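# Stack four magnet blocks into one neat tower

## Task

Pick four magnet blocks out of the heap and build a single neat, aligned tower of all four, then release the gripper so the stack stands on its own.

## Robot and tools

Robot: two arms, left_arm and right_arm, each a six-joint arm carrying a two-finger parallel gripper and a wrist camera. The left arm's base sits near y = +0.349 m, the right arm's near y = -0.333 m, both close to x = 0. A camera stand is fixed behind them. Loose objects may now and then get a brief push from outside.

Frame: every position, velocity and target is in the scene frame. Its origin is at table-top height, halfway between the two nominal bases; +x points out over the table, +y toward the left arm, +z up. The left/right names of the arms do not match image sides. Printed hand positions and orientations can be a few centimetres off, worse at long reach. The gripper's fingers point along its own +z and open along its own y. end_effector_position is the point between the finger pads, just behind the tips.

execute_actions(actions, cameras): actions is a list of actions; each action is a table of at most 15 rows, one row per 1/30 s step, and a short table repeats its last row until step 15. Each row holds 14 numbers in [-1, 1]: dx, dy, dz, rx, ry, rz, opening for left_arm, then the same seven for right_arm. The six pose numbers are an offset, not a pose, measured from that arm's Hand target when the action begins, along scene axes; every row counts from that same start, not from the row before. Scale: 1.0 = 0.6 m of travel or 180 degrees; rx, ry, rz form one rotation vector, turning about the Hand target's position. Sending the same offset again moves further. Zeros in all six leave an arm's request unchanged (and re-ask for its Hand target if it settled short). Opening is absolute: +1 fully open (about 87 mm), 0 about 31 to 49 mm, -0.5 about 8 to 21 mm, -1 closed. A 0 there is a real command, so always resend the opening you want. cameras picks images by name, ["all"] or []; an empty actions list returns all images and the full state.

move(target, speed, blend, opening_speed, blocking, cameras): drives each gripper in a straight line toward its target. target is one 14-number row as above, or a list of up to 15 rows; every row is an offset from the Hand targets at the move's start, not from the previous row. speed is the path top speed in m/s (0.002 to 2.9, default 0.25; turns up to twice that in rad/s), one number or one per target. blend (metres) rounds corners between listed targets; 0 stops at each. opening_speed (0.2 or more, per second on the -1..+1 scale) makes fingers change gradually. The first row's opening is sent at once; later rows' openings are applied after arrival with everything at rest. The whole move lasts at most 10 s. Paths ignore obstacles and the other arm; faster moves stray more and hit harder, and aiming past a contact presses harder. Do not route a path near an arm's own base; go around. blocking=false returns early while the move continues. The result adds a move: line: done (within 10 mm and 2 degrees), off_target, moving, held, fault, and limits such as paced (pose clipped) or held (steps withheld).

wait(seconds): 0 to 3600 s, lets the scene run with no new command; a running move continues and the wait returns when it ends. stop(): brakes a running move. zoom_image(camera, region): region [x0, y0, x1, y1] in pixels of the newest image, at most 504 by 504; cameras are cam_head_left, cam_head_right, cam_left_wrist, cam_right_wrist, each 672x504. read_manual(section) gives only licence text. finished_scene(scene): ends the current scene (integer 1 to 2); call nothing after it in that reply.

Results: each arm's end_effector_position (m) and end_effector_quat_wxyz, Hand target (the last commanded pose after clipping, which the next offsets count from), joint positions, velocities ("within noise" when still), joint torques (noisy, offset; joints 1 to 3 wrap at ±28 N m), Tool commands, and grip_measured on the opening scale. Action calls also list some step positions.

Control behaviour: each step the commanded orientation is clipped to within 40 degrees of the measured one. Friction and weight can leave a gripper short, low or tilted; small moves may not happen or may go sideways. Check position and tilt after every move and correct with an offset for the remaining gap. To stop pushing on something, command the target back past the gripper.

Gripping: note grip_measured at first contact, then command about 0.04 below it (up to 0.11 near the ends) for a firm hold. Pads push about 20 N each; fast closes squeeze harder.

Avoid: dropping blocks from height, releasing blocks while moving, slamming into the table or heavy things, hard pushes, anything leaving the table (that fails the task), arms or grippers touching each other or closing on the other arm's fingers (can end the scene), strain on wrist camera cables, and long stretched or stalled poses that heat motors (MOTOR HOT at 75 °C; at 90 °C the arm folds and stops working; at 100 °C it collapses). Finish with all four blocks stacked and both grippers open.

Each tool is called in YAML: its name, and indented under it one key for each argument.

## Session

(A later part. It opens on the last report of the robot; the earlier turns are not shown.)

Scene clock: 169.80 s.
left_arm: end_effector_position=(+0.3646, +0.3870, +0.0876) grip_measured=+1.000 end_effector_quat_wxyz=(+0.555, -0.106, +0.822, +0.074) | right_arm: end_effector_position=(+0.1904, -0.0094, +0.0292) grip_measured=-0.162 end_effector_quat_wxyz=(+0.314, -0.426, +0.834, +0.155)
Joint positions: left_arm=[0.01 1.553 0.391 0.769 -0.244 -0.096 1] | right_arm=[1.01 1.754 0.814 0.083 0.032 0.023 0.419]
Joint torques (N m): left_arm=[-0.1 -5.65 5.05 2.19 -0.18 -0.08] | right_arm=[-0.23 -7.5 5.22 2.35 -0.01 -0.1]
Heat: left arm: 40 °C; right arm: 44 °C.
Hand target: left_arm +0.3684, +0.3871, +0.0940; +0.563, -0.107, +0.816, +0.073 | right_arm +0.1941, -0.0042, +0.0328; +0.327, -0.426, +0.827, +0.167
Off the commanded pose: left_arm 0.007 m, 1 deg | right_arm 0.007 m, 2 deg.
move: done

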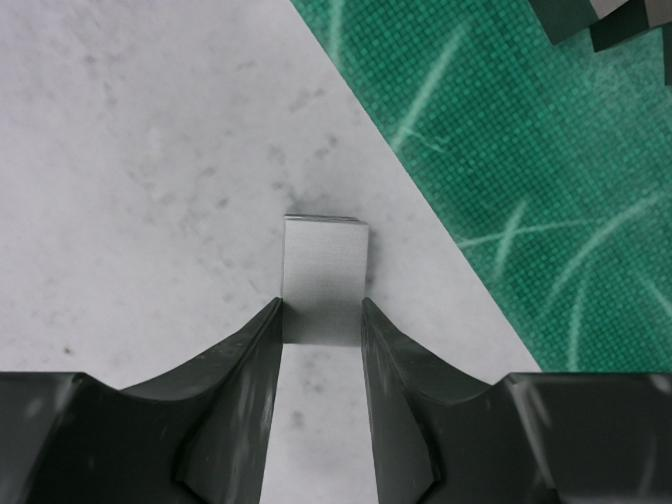

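move:
  target: [0,0,0,0,0,0,1,-0.0045,0.0038,-0.012,0,0,0,-0.35]
  cameras: ["cam_right_wrist","cam_head_right"]
  speed: 0.04

zoom_image:
  camera: "cam_right_wrist"
  region: [240, 180, 408, 360]

Scene clock: 174.17 s.
left_arm: end_effector_position=(+0.3646, +0.3870, +0.0876) grip_measured=+1.000 end_effector_quat_wxyz=(+0.555, -0.106, +0.822, +0.074) | right_arm: end_effector_position=(+0.1919, -0.0071, +0.0261) grip_measured=-0.162 end_effector_quat_wxyz=(+0.318, -0.425, +0.833, +0.157)
Joint positions: left_arm=[0.01 1.553 0.391 0.769 -0.244 -0.096 1] | right_arm=[1.01 1.768 0.808 0.114 0.032 0.023 0.419]
Joint torques (N m): left_arm=[-0.12 -5.65 5.08 2.2 -0.18 -0.11] | right_arm=[0.58 -6.79 4.85 2.36 0.07 -0.01]
Heat: left arm: 40 °C; right arm: 44 °C.
Hand target: left_arm +0.3684, +0.3871, +0.0940; +0.563, -0.107, +0.816, +0.073 | right_arm +0.1914, -0.0018, +0.0257; +0.327, -0.426, +0.827, +0.167
Off the commanded pose: left_arm 0.007 m, 1 deg | right_arm 0.005 m, 2 deg.
move: done
Images, in order (width x height): cam_head_right 672x504, cam_right_wrist 672x504.

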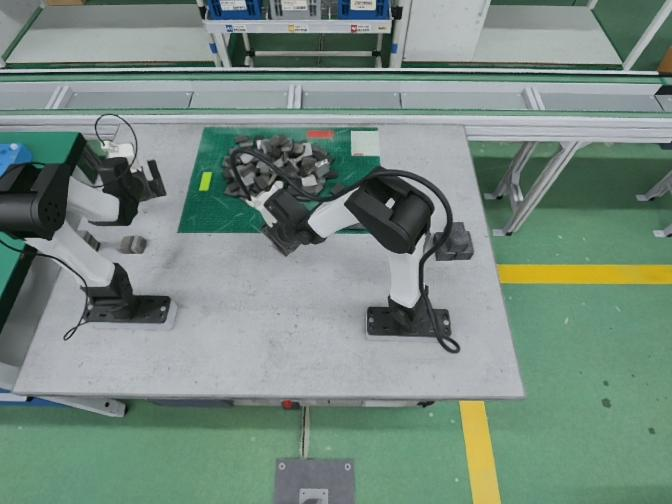

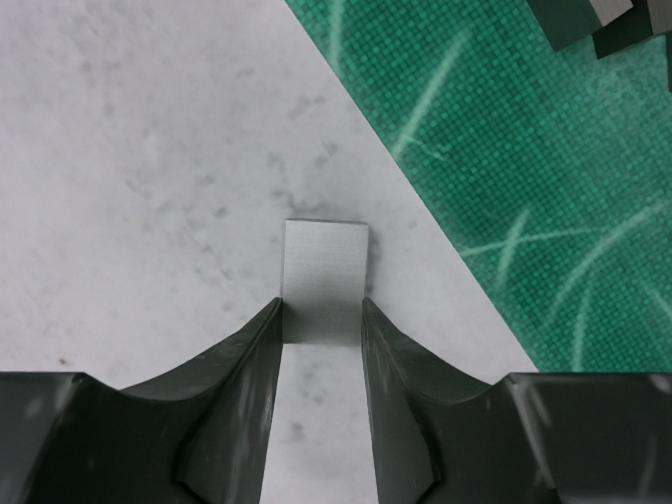

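Scaled by 2.800 from the camera's image (finer frame: 960x720).

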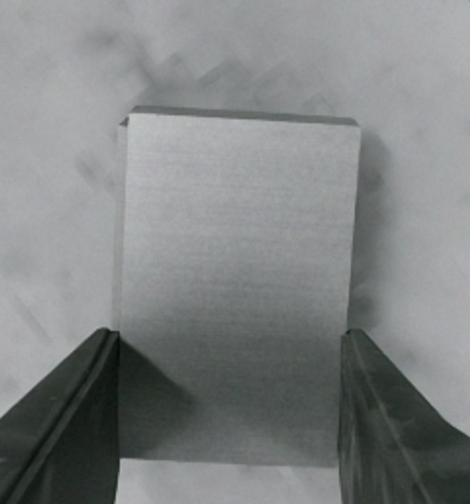

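move:
  target: [0,0,0,0,0,0,1,-0.004,-0.0018,-0.003,0,0,0,-0.35]
  cameras: ["cam_right_wrist"]
  speed: 0.04

zoom_image:
  camera: "cam_right_wrist"
  region: [240, 180, 408, 360]

Scene clock: 178.37 s.
left_arm: end_effector_position=(+0.3646, +0.3870, +0.0876) grip_measured=+1.000 end_effector_quat_wxyz=(+0.555, -0.106, +0.822, +0.074) | right_arm: end_effector_position=(+0.1916, -0.0062, +0.0257) grip_measured=-0.162 end_effector_quat_wxyz=(+0.322, -0.425, +0.831, +0.160)
Joint positions: left_arm=[0.01 1.553 0.391 0.769 -0.244 -0.096 1] | right_arm=[1.012 1.768 0.799 0.133 0.032 0.023 0.419]
Joint torques (N m): left_arm=[-0.14 -5.59 5.08 2.19 -0.17 -0.11] | right_arm=[0.84 -6.89 4.59 2.3 0.12 0.03]
Heat: left arm: 40 °C; right arm: 44 °C.
Hand target: left_arm +0.3684, +0.3871, +0.0940; +0.563, -0.107, +0.816, +0.073 | right_arm +0.1890, -0.0029, +0.0240; +0.327, -0.426, +0.827, +0.167
Off the commanded pose: left_arm 0.007 m, 1 deg | right_arm 0.005 m, 1 deg.
move: done

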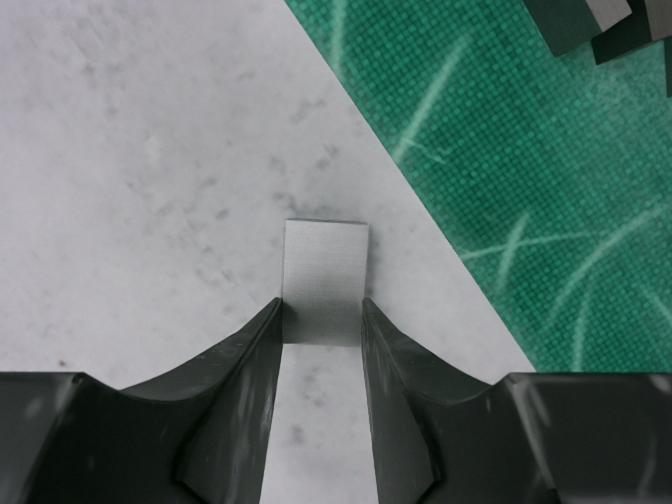

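Scaled by 2.800 from the camera's image (finer frame: 960x720).

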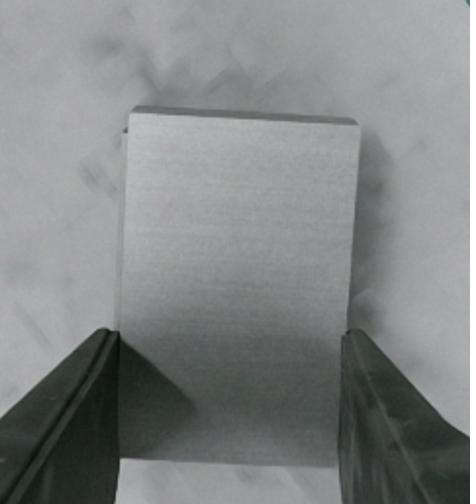

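move:
  target: [0,0,0,0,0,0,1,-0.004,-0.0055,0.003,0,0,0,-0.35]
  cameras: ["cam_right_wrist"]
  speed: 0.04

zoom_image:
  camera: "cam_right_wrist"
  region: [240, 180, 408, 360]

Scene clock: 182.80 s.
left_arm: end_effector_position=(+0.3646, +0.3870, +0.0876) grip_measured=+1.000 end_effector_quat_wxyz=(+0.555, -0.106, +0.822, +0.074) | right_arm: end_effector_position=(+0.1914, -0.0065, +0.0256) grip_measured=-0.162 end_effector_quat_wxyz=(+0.326, -0.424, +0.829, +0.162)
Joint positions: left_arm=[0.01 1.553 0.391 0.769 -0.244 -0.096 1] | right_arm=[1.012 1.765 0.788 0.15 0.032 0.023 0.419]
Joint torques (N m): left_arm=[-0.18 -5.64 5.03 2.2 -0.19 -0.09] | right_arm=[0.87 -8.32 4.33 2.05 0.11 0.04]
Heat: left arm: 40 °C; right arm: 44 °C.
Hand target: left_arm +0.3684, +0.3871, +0.0940; +0.563, -0.107, +0.816, +0.073 | right_arm +0.1866, -0.0062, +0.0258; +0.327, -0.426, +0.827, +0.167
Off the commanded pose: left_arm 0.007 m, 1 deg | right_arm 0.005 m, 1 deg.
move: done

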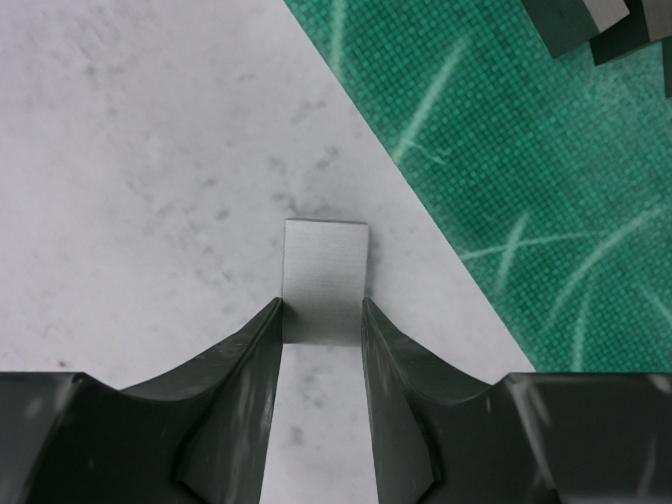

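Scaled by 2.800 from the camera's image (finer frame: 960x720).

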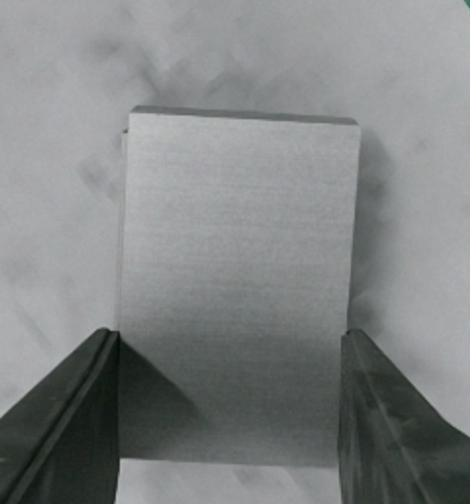

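move:
  target: [0,0,0,0,0,0,1,0.001,-0.001,0.009,0,0,0,-0.35]
  cameras: ["cam_right_wrist"]
  speed: 0.04

zoom_image:
  camera: "cam_right_wrist"
  region: [240, 180, 408, 360]

Scene clock: 185.90 s.
left_arm: end_effector_position=(+0.3646, +0.3870, +0.0876) grip_measured=+1.000 end_effector_quat_wxyz=(+0.555, -0.106, +0.822, +0.074) | right_arm: end_effector_position=(+0.1915, -0.0063, +0.0261) grip_measured=-0.162 end_effector_quat_wxyz=(+0.326, -0.424, +0.829, +0.162)
Joint positions: left_arm=[0.01 1.553 0.391 0.769 -0.244 -0.096 1] | right_arm=[1.012 1.763 0.788 0.15 0.032 0.023 0.419]
Joint torques (N m): left_arm=[-0.2 -5.68 5 2.2 -0.19 -0.12] | right_arm=[0.62 -9.76 4.96 1.79 0.09 0.01]
Heat: left arm: 40 °C; right arm: 44 °C.
Hand target: left_arm +0.3684, +0.3871, +0.0940; +0.563, -0.107, +0.816, +0.073 | right_arm +0.1872, -0.0068, +0.0311; +0.327, -0.426, +0.827, +0.167
Off the commanded pose: left_arm 0.007 m, 1 deg | right_arm 0.007 m, 1 deg.
move: done

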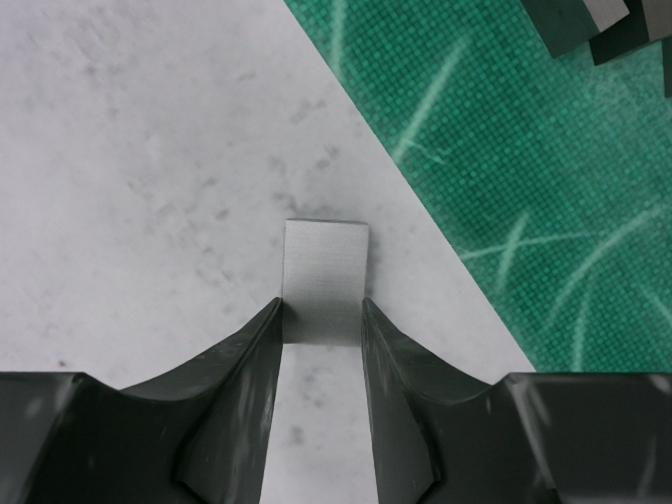

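Scaled by 2.800 from the camera's image (finer frame: 960x720).

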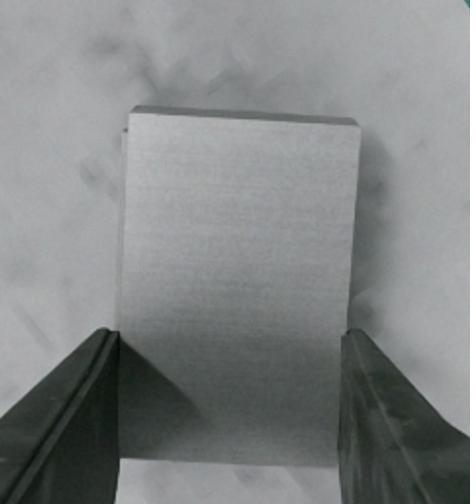

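move:
  target: [0,0,0,0,0,0,1,-0.002,-0.003,0.002,0,0,0,-0.35]
  cameras: ["cam_right_wrist"]
  speed: 0.04

zoom_image:
  camera: "cam_right_wrist"
  region: [240, 180, 408, 360]

Scene clock: 189.30 s.
left_arm: end_effector_position=(+0.3646, +0.3870, +0.0876) grip_measured=+1.000 end_effector_quat_wxyz=(+0.555, -0.106, +0.822, +0.074) | right_arm: end_effector_position=(+0.1896, -0.0092, +0.0260) grip_measured=-0.162 end_effector_quat_wxyz=(+0.323, -0.425, +0.830, +0.160)
Joint positions: left_arm=[0.01 1.553 0.391 0.769 -0.244 -0.096 1] | right_arm=[1.012 1.755 0.782 0.14 0.032 0.023 0.419]
Joint torques (N m): left_arm=[-0.13 -5.55 5.04 2.19 -0.2 -0.09] | right_arm=[0.62 -9.92 4.89 1.9 0.09 0.01]
Heat: left arm: 40 °C; right arm: 45 °C.
Hand target: left_arm +0.3684, +0.3871, +0.0940; +0.563, -0.107, +0.816, +0.073 | right_arm +0.1860, -0.0086, +0.0323; +0.327, -0.426, +0.827, +0.167
Off the commanded pose: left_arm 0.007 m, 1 deg | right_arm 0.007 m, 1 deg.
move: done

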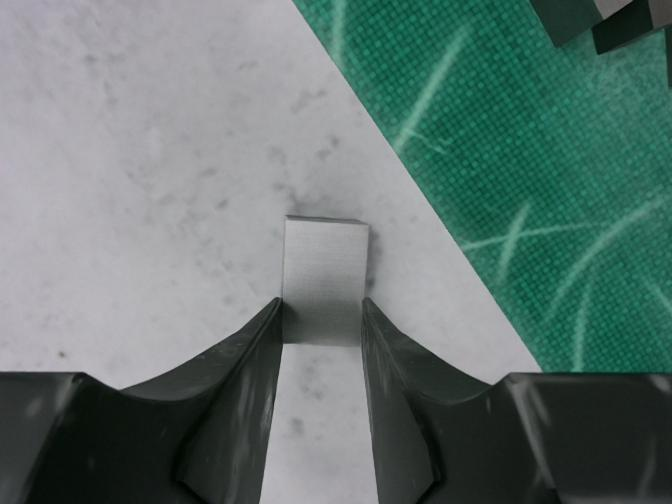

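Scaled by 2.800 from the camera's image (finer frame: 960x720).

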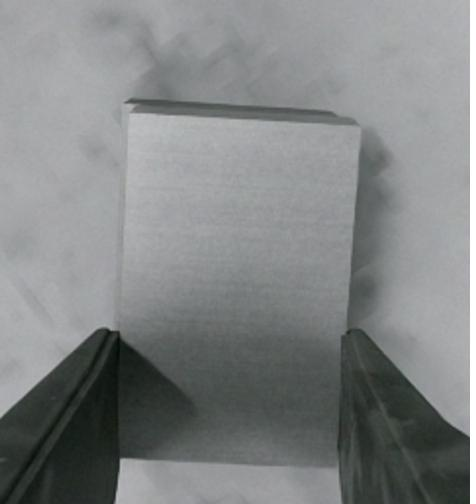

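move:
  target:
    - [0,0,0,0,0,0,1,0,0,-0.006,0,0,0,-0.35]
    - [0,0,0,0,0,0,1,0,0,-0.006,0,0,0,0.0]
  cameras: ["cam_right_wrist"]
  speed: 0.04
  opening_speed: 0.4

zoom_image:
  camera: "cam_right_wrist"
  region: [240, 180, 408, 360]

Scene clock: 194.37 s.
left_arm: end_effector_position=(+0.3646, +0.3870, +0.0876) grip_measured=+1.000 end_effector_quat_wxyz=(+0.555, -0.106, +0.822, +0.074) | right_arm: end_effector_position=(+0.1881, -0.0114, +0.0238) grip_measured=+0.000 end_effector_quat_wxyz=(+0.320, -0.426, +0.831, +0.159)
Joint positions: left_arm=[0.01 1.553 0.391 0.769 -0.244 -0.096 1] | right_arm=[1.012 1.754 0.774 0.14 0.032 0.023 0.5]
Joint torques (N m): left_arm=[-0.21 -5.61 5.09 2.19 -0.18 -0.11] | right_arm=[0.64 -8.85 5.01 2.01 0.09 0.01]
Heat: left arm: 40 °C; right arm: 45 °C.
Hand target: left_arm +0.3684, +0.3871, +0.0940; +0.563, -0.107, +0.816, +0.073 | right_arm +0.1860, -0.0087, +0.0287; +0.327, -0.426, +0.827, +0.167
Off the commanded pose: left_arm 0.007 m, 1 deg | right_arm 0.006 m, 1 deg.
move: done

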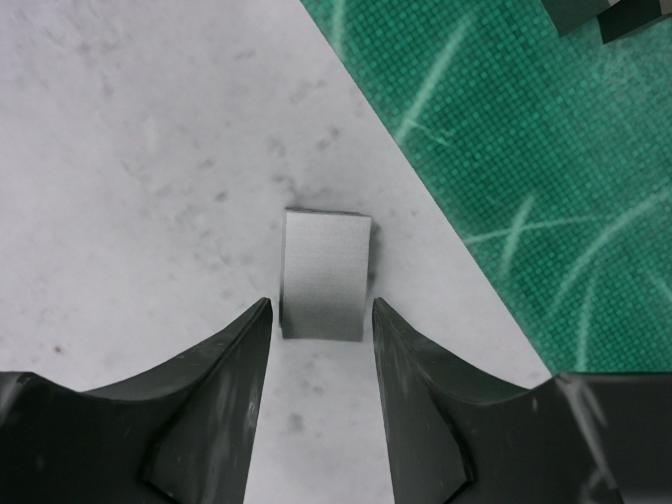

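Scaled by 2.800 from the camera's image (finer frame: 960x720).

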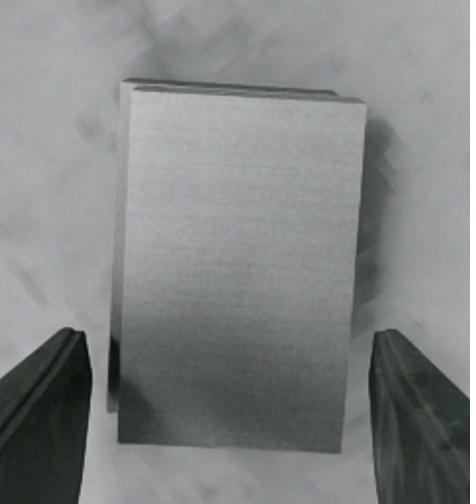

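move:
  target:
    - [0,0,0,0,0,0,1,0,0,0.12,0,0,0,0.0]
    - [0,0,0,0,0,0,1,0.273,0.043,0.12,0,0,-0.05,0.1]
  blend: [0.02,0]
  cameras: ["cam_right_wrist"]

Scene clock: 216.43 s.
left_arm: end_effector_position=(+0.3646, +0.3870, +0.0876) grip_measured=+1.000 end_effector_quat_wxyz=(+0.555, -0.106, +0.822, +0.074) | right_arm: end_effector_position=(+0.3440, +0.0087, +0.0906) grip_measured=+0.100 end_effector_quat_wxyz=(+0.329, -0.355, +0.865, +0.131)
Joint positions: left_arm=[0.01 1.553 0.391 0.769 -0.244 -0.096 1] | right_arm=[0.762 2.023 1.459 -0.284 -0.024 -0.037 0.55]
Joint torques (N m): left_arm=[-0.12 -5.59 5.11 2.18 -0.17 -0.11] | right_arm=[0.1 -10.07 10.03 1.85 -0.08 -0.13]
Heat: left arm: 41 °C; right arm: 44 °C.
Hand target: left_arm +0.3684, +0.3871, +0.0940; +0.563, -0.107, +0.816, +0.073 | right_arm +0.3499, +0.0171, +0.1008; +0.339, -0.360, +0.858, +0.141
Off the commanded pose: left_arm 0.007 m, 1 deg | right_arm 0.014 m, 2 deg.
move: off_target (right_arm); target 2's new opening was sent with right_arm's hand 0.014 m and 2 deg from that target

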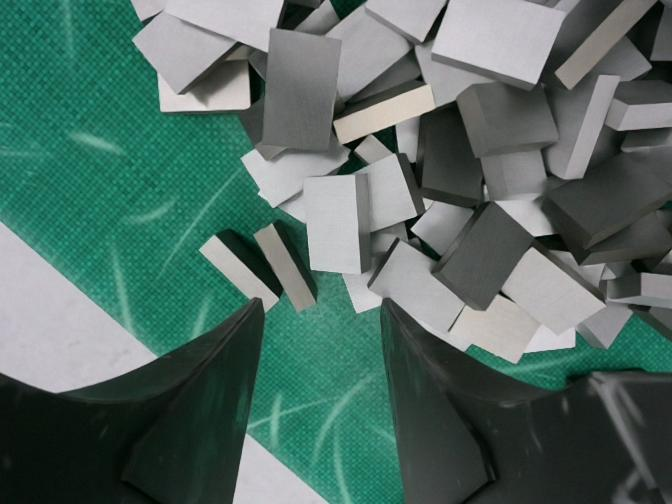

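move:
  target: [0,0,0,0,0,0,1,0.0175,0.005,-0.09,0,0,0,0.05]
  cameras: ["cam_right_wrist"]
  speed: 0.12

Scene clock: 223.27 s.
left_arm: end_effector_position=(+0.3646, +0.3870, +0.0876) grip_measured=+1.000 end_effector_quat_wxyz=(+0.555, -0.106, +0.822, +0.074) | right_arm: end_effector_position=(+0.3571, +0.0183, +0.0485) grip_measured=+0.050 end_effector_quat_wxyz=(+0.333, -0.357, +0.863, +0.133)
Joint positions: left_arm=[0.01 1.553 0.391 0.769 -0.244 -0.096 1] | right_arm=[0.757 2.135 1.449 -0.152 -0.031 -0.045 0.525]
Joint torques (N m): left_arm=[-0.17 -5.7 5.04 2.18 -0.19 -0.13] | right_arm=[-0.32 -10.65 5.97 2.28 -0.1 -0.12]
Heat: left arm: 41 °C; right arm: 45 °C.
Hand target: left_arm +0.3684, +0.3871, +0.0940; +0.563, -0.107, +0.816, +0.073 | right_arm +0.3602, +0.0202, +0.0467; +0.339, -0.360, +0.858, +0.141
Off the commanded pose: left_arm 0.007 m, 1 deg | right_arm 0.004 m, 1 deg.
move: done

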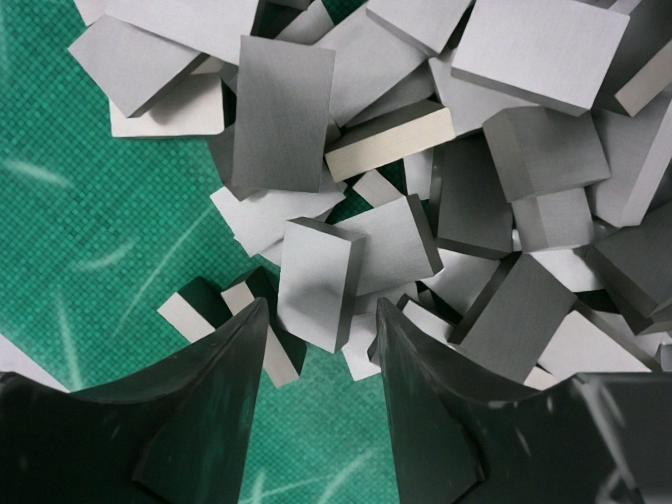

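move:
  target:
    - [0,0,0,0,0,0,1,0,0,-0.02,0,0,-0.03,0.05]
    - [0,0,0,0,0,0,1,0,0,-0.02,0,0,-0.03,-0.35]
  cameras: ["cam_right_wrist"]
  speed: 0.06
  opening_speed: 0.5

Scene clock: 229.97 s.
left_arm: end_effector_position=(+0.3646, +0.3870, +0.0876) grip_measured=+1.000 end_effector_quat_wxyz=(+0.555, -0.106, +0.822, +0.074) | right_arm: end_effector_position=(+0.3572, +0.0196, +0.0382) grip_measured=-0.349 end_effector_quat_wxyz=(+0.337, -0.324, +0.875, +0.126)
Joint positions: left_arm=[0.01 1.553 0.391 0.769 -0.244 -0.096 1] | right_arm=[0.77 2.155 1.432 -0.113 0.019 0.024 0.326]
Joint torques (N m): left_arm=[-0.18 -5.61 5.01 2.22 -0.2 -0.11] | right_arm=[0.17 -10.59 5.61 2.29 0.27 0.07]
Heat: left arm: 41 °C; right arm: 46 °C.
Hand target: left_arm +0.3684, +0.3871, +0.0940; +0.563, -0.107, +0.816, +0.073 | right_arm +0.3603, +0.0202, +0.0347; +0.345, -0.320, +0.874, +0.124
Off the commanded pose: left_arm 0.007 m, 1 deg | right_arm 0.005 m, 1 deg.
move: done

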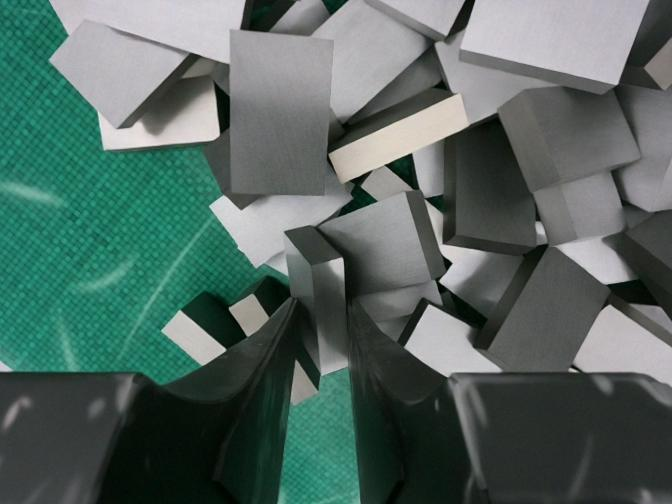

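move:
  target:
    - [0,0,0,0,0,0,1,0,0,0.002,0,0,0,0.1]
    - [0,0,0,0,0,0,1,-0.01,-0.01,0.10,0,0,0,0.1]
  cameras: ["cam_right_wrist"]
  speed: 0.15
  opening_speed: 0.5

Scene clock: 236.10 s.
left_arm: end_effector_position=(+0.3646, +0.3870, +0.0876) grip_measured=+1.000 end_effector_quat_wxyz=(+0.555, -0.106, +0.822, +0.074) | right_arm: end_effector_position=(+0.3450, +0.0083, +0.0697) grip_measured=+0.100 end_effector_quat_wxyz=(+0.319, -0.327, +0.882, +0.118)
Joint positions: left_arm=[0.01 1.553 0.391 0.769 -0.244 -0.096 1] | right_arm=[0.77 2.069 1.457 -0.263 0.02 0.024 0.55]
Joint torques (N m): left_arm=[-0.16 -5.6 5.01 2.2 -0.18 -0.1] | right_arm=[0.13 -13.81 9.39 1.81 0.25 0.03]
Heat: left arm: 41 °C; right arm: 47 °C.
Hand target: left_arm +0.3684, +0.3871, +0.0940; +0.563, -0.107, +0.816, +0.073 | right_arm +0.3543, +0.0142, +0.0949; +0.345, -0.320, +0.874, +0.124
Off the commanded pose: left_arm 0.007 m, 1 deg | right_arm 0.027 m, 3 deg.
move: off_target (right_arm)

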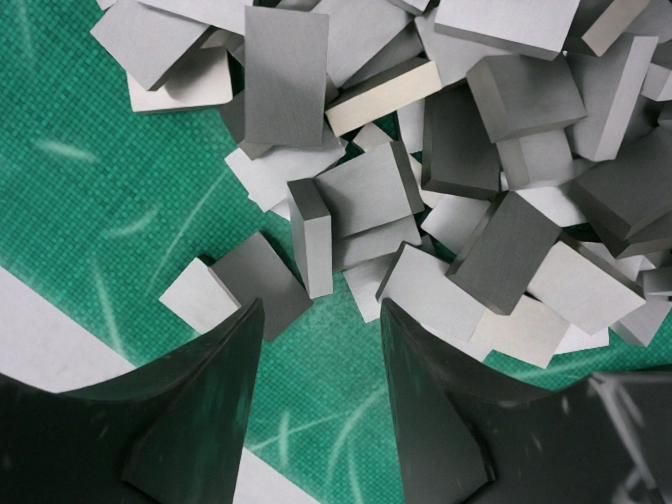

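zoom_image:
  camera: "cam_right_wrist"
  region: [130, 130, 430, 370]

Scaled by 1.680 from the camera's image (finer frame: 960x720).

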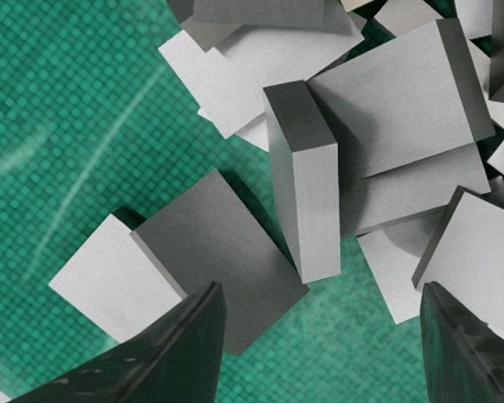

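move:
  target: [0,0,0,0,0,0,1,-0.032,0.016,-0.035,0,0,0.2,0.1]
  cameras: ["cam_right_wrist"]

Scene clock: 259.37 s.
left_arm: end_effector_position=(+0.3646, +0.3870, +0.0876) grip_measured=+1.000 end_effector_quat_wxyz=(+0.555, -0.106, +0.822, +0.074) | right_arm: end_effector_position=(+0.3277, +0.0178, +0.0645) grip_measured=+0.100 end_effector_quat_wxyz=(+0.278, -0.570, +0.742, +0.218)
Joint positions: left_arm=[0.01 1.553 0.391 0.769 -0.244 -0.096 1] | right_arm=[0.699 2.107 1.499 -0.351 -0.411 -0.508 0.55]
Joint torques (N m): left_arm=[-0.13 -5.64 5.14 2.21 -0.18 -0.11] | right_arm=[-0.31 -10.41 9.68 1.6 -0.36 -0.2]
Heat: left arm: 41 °C; right arm: 49 °C.
Hand target: left_arm +0.3684, +0.3871, +0.0940; +0.563, -0.107, +0.816, +0.073 | right_arm +0.3350, +0.0238, +0.0738; +0.290, -0.574, +0.732, +0.225
Off the commanded pose: left_arm 0.007 m, 1 deg | right_arm 0.013 m, 2 deg.
move: off_target (right_arm)

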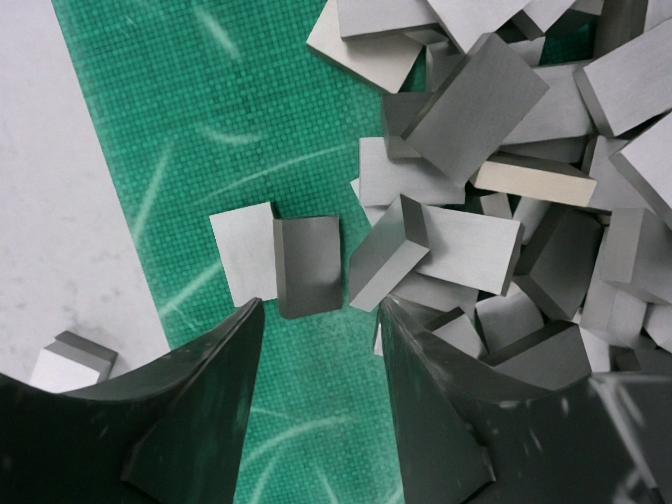

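move:
  target:
    - [0,0,0,0,0,0,1,-0.045,0.007,0,0,0,0,-1]
    - [0,0,0,0,0,0,1,-0.045,0.007,-0.072,0,0,0,-1]
  cameras: ["cam_right_wrist"]
  speed: 0.1

Scene clock: 267.93 s.
left_arm: end_effector_position=(+0.3646, +0.3870, +0.0876) grip_measured=+1.000 end_effector_quat_wxyz=(+0.555, -0.106, +0.822, +0.074) | right_arm: end_effector_position=(+0.3047, +0.0262, +0.0311) grip_measured=-0.998 end_effector_quat_wxyz=(+0.281, -0.578, +0.732, +0.227)
Joint positions: left_arm=[0.01 1.553 0.391 0.769 -0.244 -0.096 1] | right_arm=[0.741 2.117 1.359 -0.181 -0.411 -0.49 0.001]
Joint torques (N m): left_arm=[-0.12 -5.59 5.05 2.18 -0.18 -0.12] | right_arm=[0.12 -10.58 5.7 2.03 -0.05 0.11]
Heat: left arm: 41 °C; right arm: 50 °C.
Hand target: left_arm +0.3684, +0.3871, +0.0940; +0.563, -0.107, +0.816, +0.073 | right_arm +0.3081, +0.0280, +0.0306; +0.290, -0.574, +0.732, +0.225
Off the commanded pose: left_arm 0.007 m, 1 deg | right_arm 0.004 m, 1 deg.
move: done

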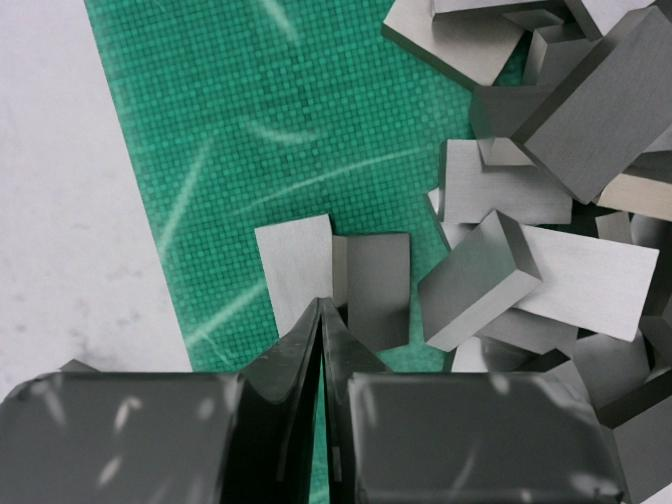

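move:
  target:
    - [0,0,0,0,0,0,1,-0.003,0.008,-0.006,0,0,0,-1]
    - [0,0,0,0,0,0,1,0.037,0.003,-0.006,0,0,0,-1]
  cameras: ["cam_right_wrist"]
  speed: 0.06

Scene clock: 273.13 s.
left_arm: end_effector_position=(+0.3646, +0.3870, +0.0876) grip_measured=+1.000 end_effector_quat_wxyz=(+0.555, -0.106, +0.822, +0.074) | right_arm: end_effector_position=(+0.3140, +0.0313, +0.0273) grip_measured=-0.999 end_effector_quat_wxyz=(+0.276, -0.571, +0.735, +0.240)
Joint positions: left_arm=[0.01 1.553 0.391 0.769 -0.244 -0.096 1] | right_arm=[0.725 2.165 1.419 -0.199 -0.443 -0.481 0]
Joint torques (N m): left_arm=[-0.2 -5.61 5.07 2.18 -0.18 -0.12] | right_arm=[-1.06 -9.32 8.77 1.73 0.09 -0.31]
Heat: left arm: 41 °C; right arm: 51 °C.
Hand target: left_arm +0.3684, +0.3871, +0.0940; +0.563, -0.107, +0.816, +0.073 | right_arm +0.3303, +0.0297, +0.0269; +0.290, -0.574, +0.732, +0.225
Off the commanded pose: left_arm 0.007 m, 1 deg | right_arm 0.016 m, 2 deg.
move: off_target (right_arm)

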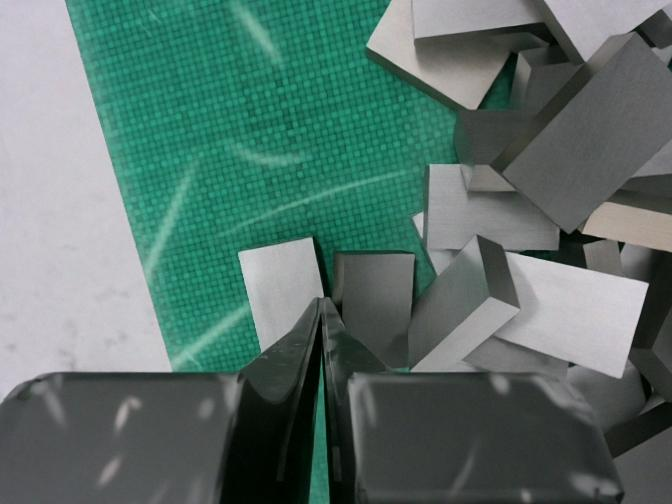

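move:
  target:
    - [0,0,0,0,0,0,1,-0.024,0.002,0.01,0,0,0,-1]
    - [0,0,0,0,0,0,1,-0.034,0.007,0.06,0,0,0.05,-1]
    - [0,0,0,0,0,0,1,-0.039,0.007,0.06,0,0,0.05,0.05]
  cameras: ["cam_right_wrist"]
  speed: 0.1

Scene clock: 280.27 s.
left_arm: end_effector_position=(+0.3646, +0.3870, +0.0876) grip_measured=+1.000 end_effector_quat_wxyz=(+0.555, -0.106, +0.822, +0.074) | right_arm: end_effector_position=(+0.2961, +0.0255, +0.0381) grip_measured=+0.050 end_effector_quat_wxyz=(-0.238, +0.626, -0.700, -0.247)
Joint positions: left_arm=[0.01 1.553 0.391 0.769 -0.244 -0.096 1] | right_arm=[0.73 2.148 1.476 -0.382 -0.497 -0.624 0.525]
Joint torques (N m): left_arm=[-0.16 -5.61 5.09 2.19 -0.17 -0.11] | right_arm=[-0.09 -14.68 8.29 1.58 -0.26 -0.13]
Heat: left arm: 42 °C; right arm: 51 °C.
Hand target: left_arm +0.3684, +0.3871, +0.0940; +0.563, -0.107, +0.816, +0.073 | right_arm +0.3068, +0.0340, +0.0630; +0.271, -0.630, +0.685, +0.247
Off the commanded pose: left_arm 0.007 m, 1 deg | right_arm 0.028 m, 4 deg.
move: off_target (right_arm); target 3's new opening was sent with right_arm's hand 0.028 m and 4 deg from that target

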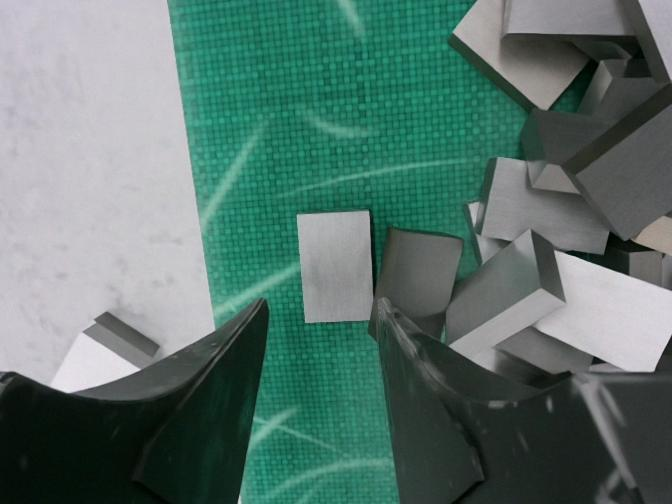

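move:
  target:
    - [0,0,0,0,0,0,1,-0.005,0.0133,-0.05,0,0,0.01,-0.05]
  cameras: ["cam_right_wrist"]
  speed: 0.1

Scene clock: 289.73 s.
left_arm: end_effector_position=(+0.3646, +0.3870, +0.0876) grip_measured=+1.000 end_effector_quat_wxyz=(+0.555, -0.106, +0.822, +0.074) | right_arm: end_effector_position=(+0.3046, +0.0356, +0.0352) grip_measured=-0.050 end_effector_quat_wxyz=(-0.262, +0.633, -0.686, -0.245)
Joint positions: left_arm=[0.01 1.553 0.391 0.769 -0.244 -0.096 1] | right_arm=[0.735 2.168 1.476 -0.314 -0.497 -0.638 0.475]
Joint torques (N m): left_arm=[-0.18 -5.53 5.04 2.2 -0.19 -0.11] | right_arm=[0.69 -10.13 6.52 1.83 -0.37 -0.15]
Heat: left arm: 42 °C; right arm: 53 °C.
Hand target: left_arm +0.3684, +0.3871, +0.0940; +0.563, -0.107, +0.816, +0.073 | right_arm +0.3038, +0.0420, +0.0329; -0.267, +0.640, -0.675, -0.251
Off the commanded pose: left_arm 0.007 m, 1 deg | right_arm 0.007 m, 2 deg.
move: done

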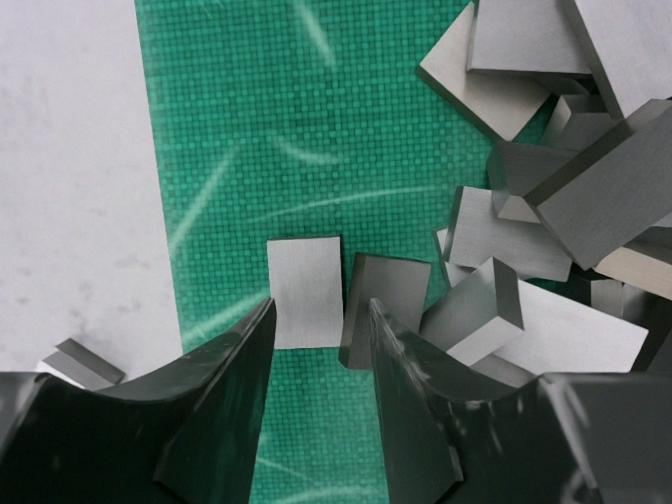

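move:
  target:
    - [0,0,0,0,0,0,1,-0.011,0.013,0,0,0,0,-0.06]
    - [0,0,0,0,0,0,1,-0.011,0.013,-0.015,0,0,0,-0.06]
  cameras: ["cam_right_wrist"]
  speed: 0.06

Scene clock: 294.33 s.
left_arm: end_effector_position=(+0.3646, +0.3870, +0.0876) grip_measured=+1.000 end_effector_quat_wxyz=(+0.555, -0.106, +0.822, +0.074) | right_arm: end_effector_position=(+0.2981, +0.0483, +0.0286) grip_measured=-0.060 end_effector_quat_wxyz=(-0.265, +0.643, -0.674, -0.249)
Joint positions: left_arm=[0.01 1.553 0.391 0.769 -0.244 -0.096 1] | right_arm=[0.763 2.19 1.476 -0.279 -0.497 -0.638 0.47]
Joint torques (N m): left_arm=[-0.23 -5.6 5.08 2.2 -0.17 -0.1] | right_arm=[0.35 -10.8 5.16 1.87 -0.23 0.11]
Heat: left arm: 42 °C; right arm: 53 °C.
Hand target: left_arm +0.3684, +0.3871, +0.0940; +0.563, -0.107, +0.816, +0.073 | right_arm +0.2973, +0.0497, +0.0239; -0.267, +0.640, -0.675, -0.251
Off the commanded pose: left_arm 0.007 m, 1 deg | right_arm 0.005 m, 1 deg.
move: done

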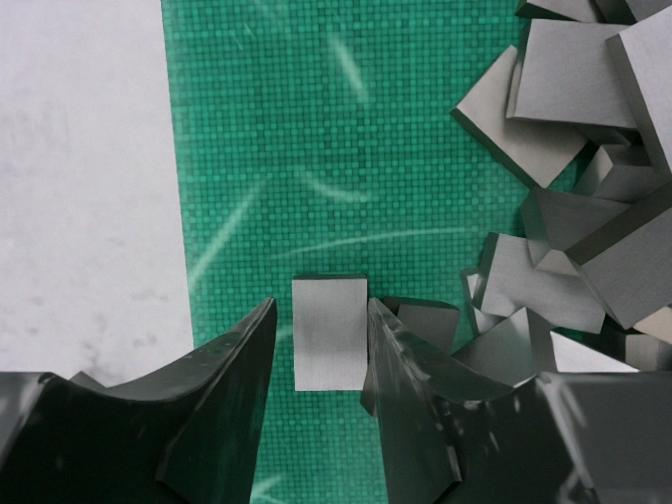

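move:
  target:
    - [0,0,0,0,0,0,1,0.0075,0,0,0,0,0,-0.06]
    - [0,0,0,0,0,0,1,0.0075,0,-0.018,0,0,0,-0.06]
    - [0,0,0,0,0,0,1,0.0075,0,-0.018,0,0,0,-0.35]
  cameras: ["cam_right_wrist"]
  speed: 0.06
  opening_speed: 0.5

Scene clock: 299.13 s.
left_arm: end_effector_position=(+0.3646, +0.3870, +0.0876) grip_measured=+1.000 end_effector_quat_wxyz=(+0.555, -0.106, +0.822, +0.074) | right_arm: end_effector_position=(+0.2992, +0.0508, +0.0187) grip_measured=-0.159 end_effector_quat_wxyz=(-0.265, +0.643, -0.673, -0.252)
Joint positions: left_arm=[0.01 1.553 0.391 0.769 -0.244 -0.096 1] | right_arm=[0.764 2.217 1.476 -0.251 -0.503 -0.638 0.42]
Joint torques (N m): left_arm=[-0.1 -5.59 5.14 2.2 -0.18 -0.11] | right_arm=[-0.28 -10.52 5.49 1.84 -0.2 0.03]
Heat: left arm: 42 °C; right arm: 53 °C.
Hand target: left_arm +0.3684, +0.3871, +0.0940; +0.563, -0.107, +0.816, +0.073 | right_arm +0.3018, +0.0498, +0.0132; -0.268, +0.640, -0.675, -0.251
Off the commanded pose: left_arm 0.007 m, 1 deg | right_arm 0.006 m, 0 deg.
move: done

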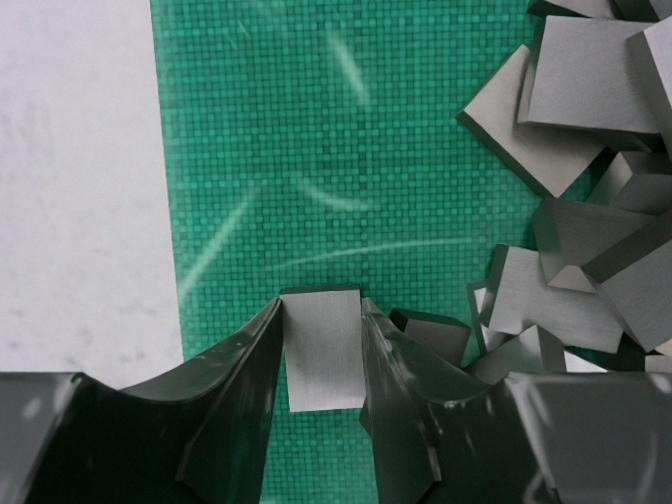

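move:
  target:
    - [0,0,0,0,0,0,1,0,0,0.14,0,0,0,-0.35]
    - [0,0,0,0,0,0,1,-0.156,-0.062,0.14,0,0,-0.22,-0.35]
    - [0,0,0,0,0,0,1,-0.156,-0.062,0.072,0,0,-0.22,-0.35]
  blend: [0.02,0.02,0]
  cameras: ["cam_right_wrist"]

zoom_image:
  camera: "cam_right_wrist"
  region: [240, 240, 408, 420]

Scene clock: 314.93 s.
left_arm: end_effector_position=(+0.3646, +0.3870, +0.0876) grip_measured=+1.000 end_effector_quat_wxyz=(+0.555, -0.106, +0.822, +0.074) | right_arm: end_effector_position=(+0.2044, +0.0056, +0.0521) grip_measured=-0.159 end_effector_quat_wxyz=(+0.319, -0.383, +0.856, +0.139)
Joint positions: left_arm=[0.01 1.553 0.391 0.769 -0.244 -0.096 1] | right_arm=[1.023 1.77 0.952 -0.049 0.105 0.114 0.42]
Joint torques (N m): left_arm=[-0.2 -5.67 5.03 2.19 -0.16 -0.11] | right_arm=[0.75 -7.84 5.93 2.36 0.36 0.14]
Heat: left arm: 42 °C; right arm: 54 °C.
Hand target: left_arm +0.3684, +0.3871, +0.0940; +0.563, -0.107, +0.816, +0.073 | right_arm +0.2082, +0.0125, +0.0563; +0.337, -0.374, +0.852, +0.146
Off the commanded pose: left_arm 0.007 m, 1 deg | right_arm 0.009 m, 3 deg.
move: off_target (right_arm)

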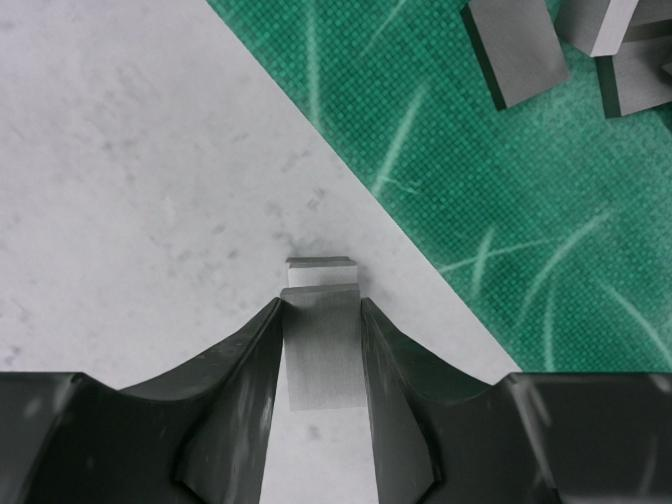

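Scaled by 2.800 from the camera's image (finer frame: 960x720).

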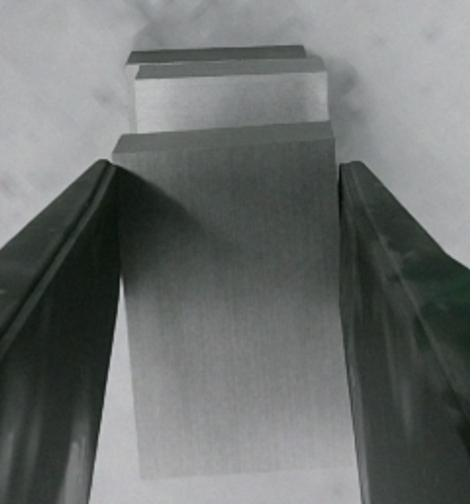

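move:
  target: [0,0,0,0,0,0,1,0.0035,0.004,-0.022,0.005,-0.005,-0.009,-0.35]
  cameras: ["cam_right_wrist"]
  speed: 0.06

zoom_image:
  camera: "cam_right_wrist"
  region: [240, 240, 408, 420]

Scene clock: 323.87 s.
left_arm: end_effector_position=(+0.3646, +0.3870, +0.0876) grip_measured=+1.000 end_effector_quat_wxyz=(+0.555, -0.106, +0.822, +0.074) | right_arm: end_effector_position=(+0.2069, +0.0091, +0.0404) grip_measured=-0.159 end_effector_quat_wxyz=(+0.332, -0.370, +0.857, +0.139)
Joint positions: left_arm=[0.01 1.553 0.391 0.769 -0.244 -0.096 1] | right_arm=[1.033 1.804 0.922 0.036 0.133 0.138 0.42]
Joint torques (N m): left_arm=[-0.16 -5.6 5.14 2.2 -0.17 -0.11] | right_arm=[0.62 -7.76 5.48 2.37 0.41 0.13]
Heat: left arm: 42 °C; right arm: 53 °C.
Hand target: left_arm +0.3684, +0.3871, +0.0940; +0.563, -0.107, +0.816, +0.073 | right_arm +0.2103, +0.0148, +0.0431; +0.348, -0.360, +0.853, +0.145
Off the commanded pose: left_arm 0.007 m, 1 deg | right_arm 0.007 m, 2 deg.
move: done

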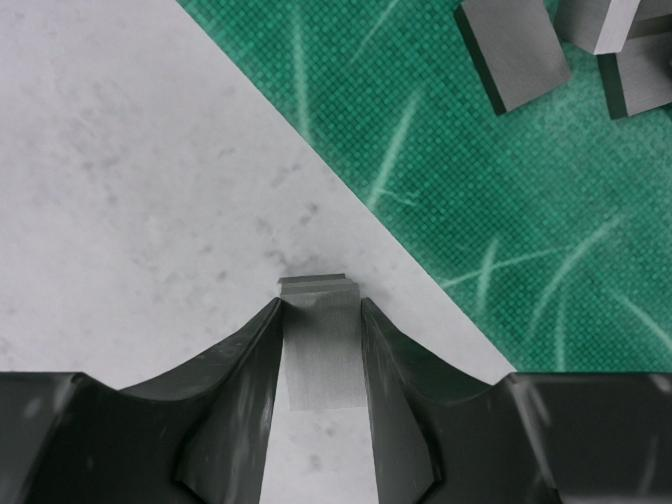

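Scaled by 2.800 from the camera's image (finer frame: 960x720).

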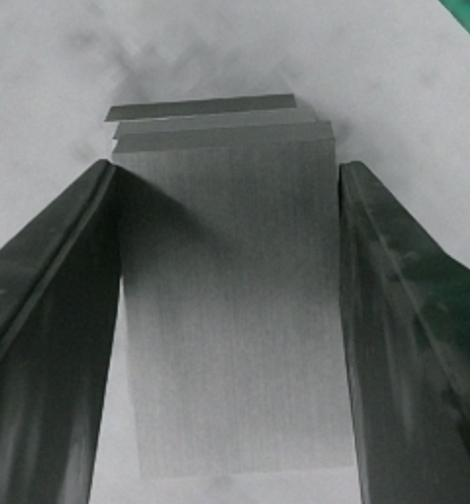

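zoom_image:
  camera: "cam_right_wrist"
  region: [272, 264, 372, 314]

Scaled by 5.040 from the camera's image (finer frame: 960x720).

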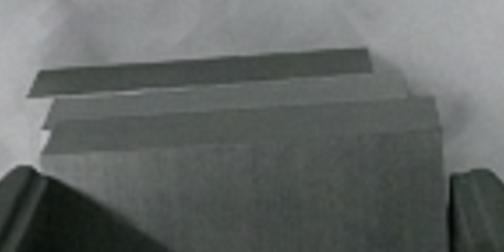

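move:
  target: [0,0,0,0,0,0,1,-0.004,-0.001,-0.011,0,0,0,-0.35]
  cameras: ["cam_right_wrist"]
  speed: 0.05

zoom_image:
  camera: "cam_right_wrist"
  region: [272, 264, 372, 314]

Scene clock: 336.20 s.
left_arm: end_effector_position=(+0.3646, +0.3870, +0.0876) grip_measured=+1.000 end_effector_quat_wxyz=(+0.555, -0.106, +0.822, +0.074) | right_arm: end_effector_position=(+0.2063, +0.0100, +0.0373) grip_measured=-0.159 end_effector_quat_wxyz=(+0.336, -0.369, +0.855, +0.140)
Joint positions: left_arm=[0.01 1.553 0.391 0.769 -0.244 -0.096 1] | right_arm=[1.038 1.81 0.908 0.065 0.14 0.14 0.42]
Joint torques (N m): left_arm=[-0.08 -5.65 5.08 2.18 -0.2 -0.11] | right_arm=[0.68 -7.17 5.05 2.43 0.36 0.17]
Heat: left arm: 42 °C; right arm: 51 °C.
Hand target: left_arm +0.3684, +0.3871, +0.0940; +0.563, -0.107, +0.816, +0.073 | right_arm +0.2079, +0.0144, +0.0365; +0.348, -0.360, +0.853, +0.145
Off the commanded pose: left_arm 0.007 m, 1 deg | right_arm 0.005 m, 2 deg.
move: done

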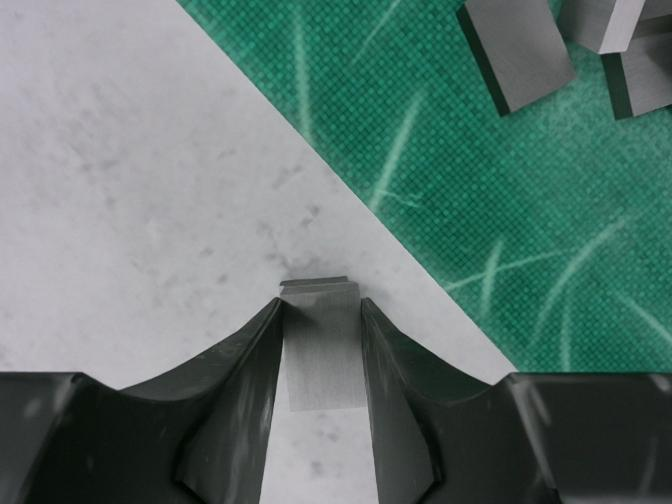

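Scaled by 5.040 from the camera's image (finer frame: 960x720).

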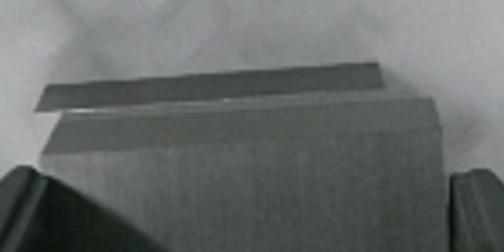

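move:
  target: [0,0,0,0,0,0,1,-0.0055,-0.0015,-0.003,0,0,0,-0.35]
  cameras: ["cam_right_wrist"]
  speed: 0.05

zoom_image:
  camera: "cam_right_wrist"
  region: [272, 264, 372, 314]

Scene clock: 343.00 s.
left_arm: end_effector_position=(+0.3646, +0.3870, +0.0876) grip_measured=+1.000 end_effector_quat_wxyz=(+0.555, -0.106, +0.822, +0.074) | right_arm: end_effector_position=(+0.2063, +0.0106, +0.0370) grip_measured=-0.159 end_effector_quat_wxyz=(+0.342, -0.366, +0.854, +0.139)
Joint positions: left_arm=[0.01 1.553 0.391 0.769 -0.244 -0.096 1] | right_arm=[1.043 1.81 0.899 0.083 0.153 0.143 0.42]
Joint torques (N m): left_arm=[-0.06 -5.57 5.07 2.19 -0.18 -0.11] | right_arm=[0.8 -7.45 4.71 2.29 0.28 0.2]
Heat: left arm: 42 °C; right arm: 50 °C.
Hand target: left_arm +0.3684, +0.3871, +0.0940; +0.563, -0.107, +0.816, +0.073 | right_arm +0.2046, +0.0134, +0.0347; +0.348, -0.360, +0.853, +0.145
Off the commanded pose: left_arm 0.007 m, 1 deg | right_arm 0.004 m, 1 deg.
move: done

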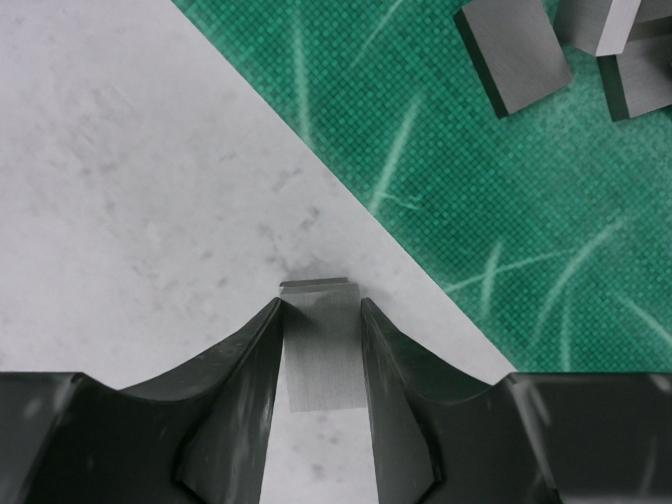

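Scaled by 5.040 from the camera's image (finer frame: 960x720).

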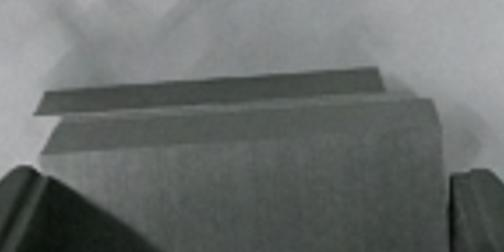

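move:
  target: [0,0,0,0,0,0,1,-0.005,-0.003,0.01,0,0,0,-0.35]
  cameras: ["cam_right_wrist"]
  speed: 0.05

zoom_image:
  camera: "cam_right_wrist"
  region: [272, 264, 372, 314]

Scene clock: 346.63 s.
left_arm: end_effector_position=(+0.3646, +0.3870, +0.0876) grip_measured=+1.000 end_effector_quat_wxyz=(+0.555, -0.106, +0.822, +0.074) | right_arm: end_effector_position=(+0.2057, +0.0104, +0.0372) grip_measured=-0.159 end_effector_quat_wxyz=(+0.344, -0.365, +0.854, +0.138)
Joint positions: left_arm=[0.01 1.553 0.391 0.769 -0.244 -0.096 1] | right_arm=[1.046 1.807 0.896 0.085 0.159 0.146 0.42]
Joint torques (N m): left_arm=[-0.21 -5.61 5.09 2.21 -0.18 -0.1] | right_arm=[0.98 -9.73 4.66 2.04 0.22 0.19]
Heat: left arm: 42 °C; right arm: 50 °C.
Hand target: left_arm +0.3684, +0.3871, +0.0940; +0.563, -0.107, +0.816, +0.073 | right_arm +0.2016, +0.0116, +0.0408; +0.348, -0.360, +0.853, +0.145
Off the commanded pose: left_arm 0.007 m, 1 deg | right_arm 0.006 m, 1 deg.
move: done

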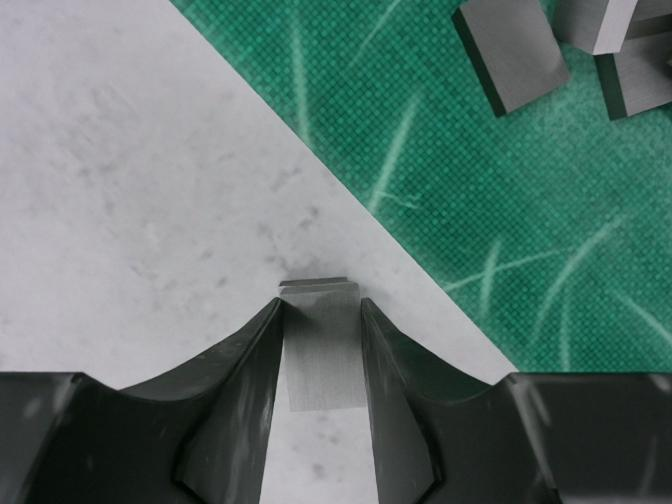

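Scaled by 5.040 from the camera's image (finer frame: 960x720).

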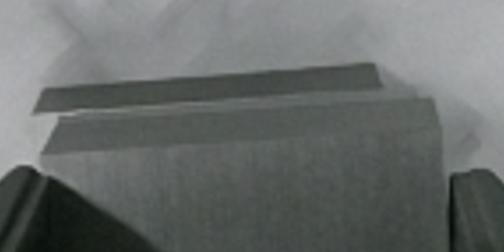

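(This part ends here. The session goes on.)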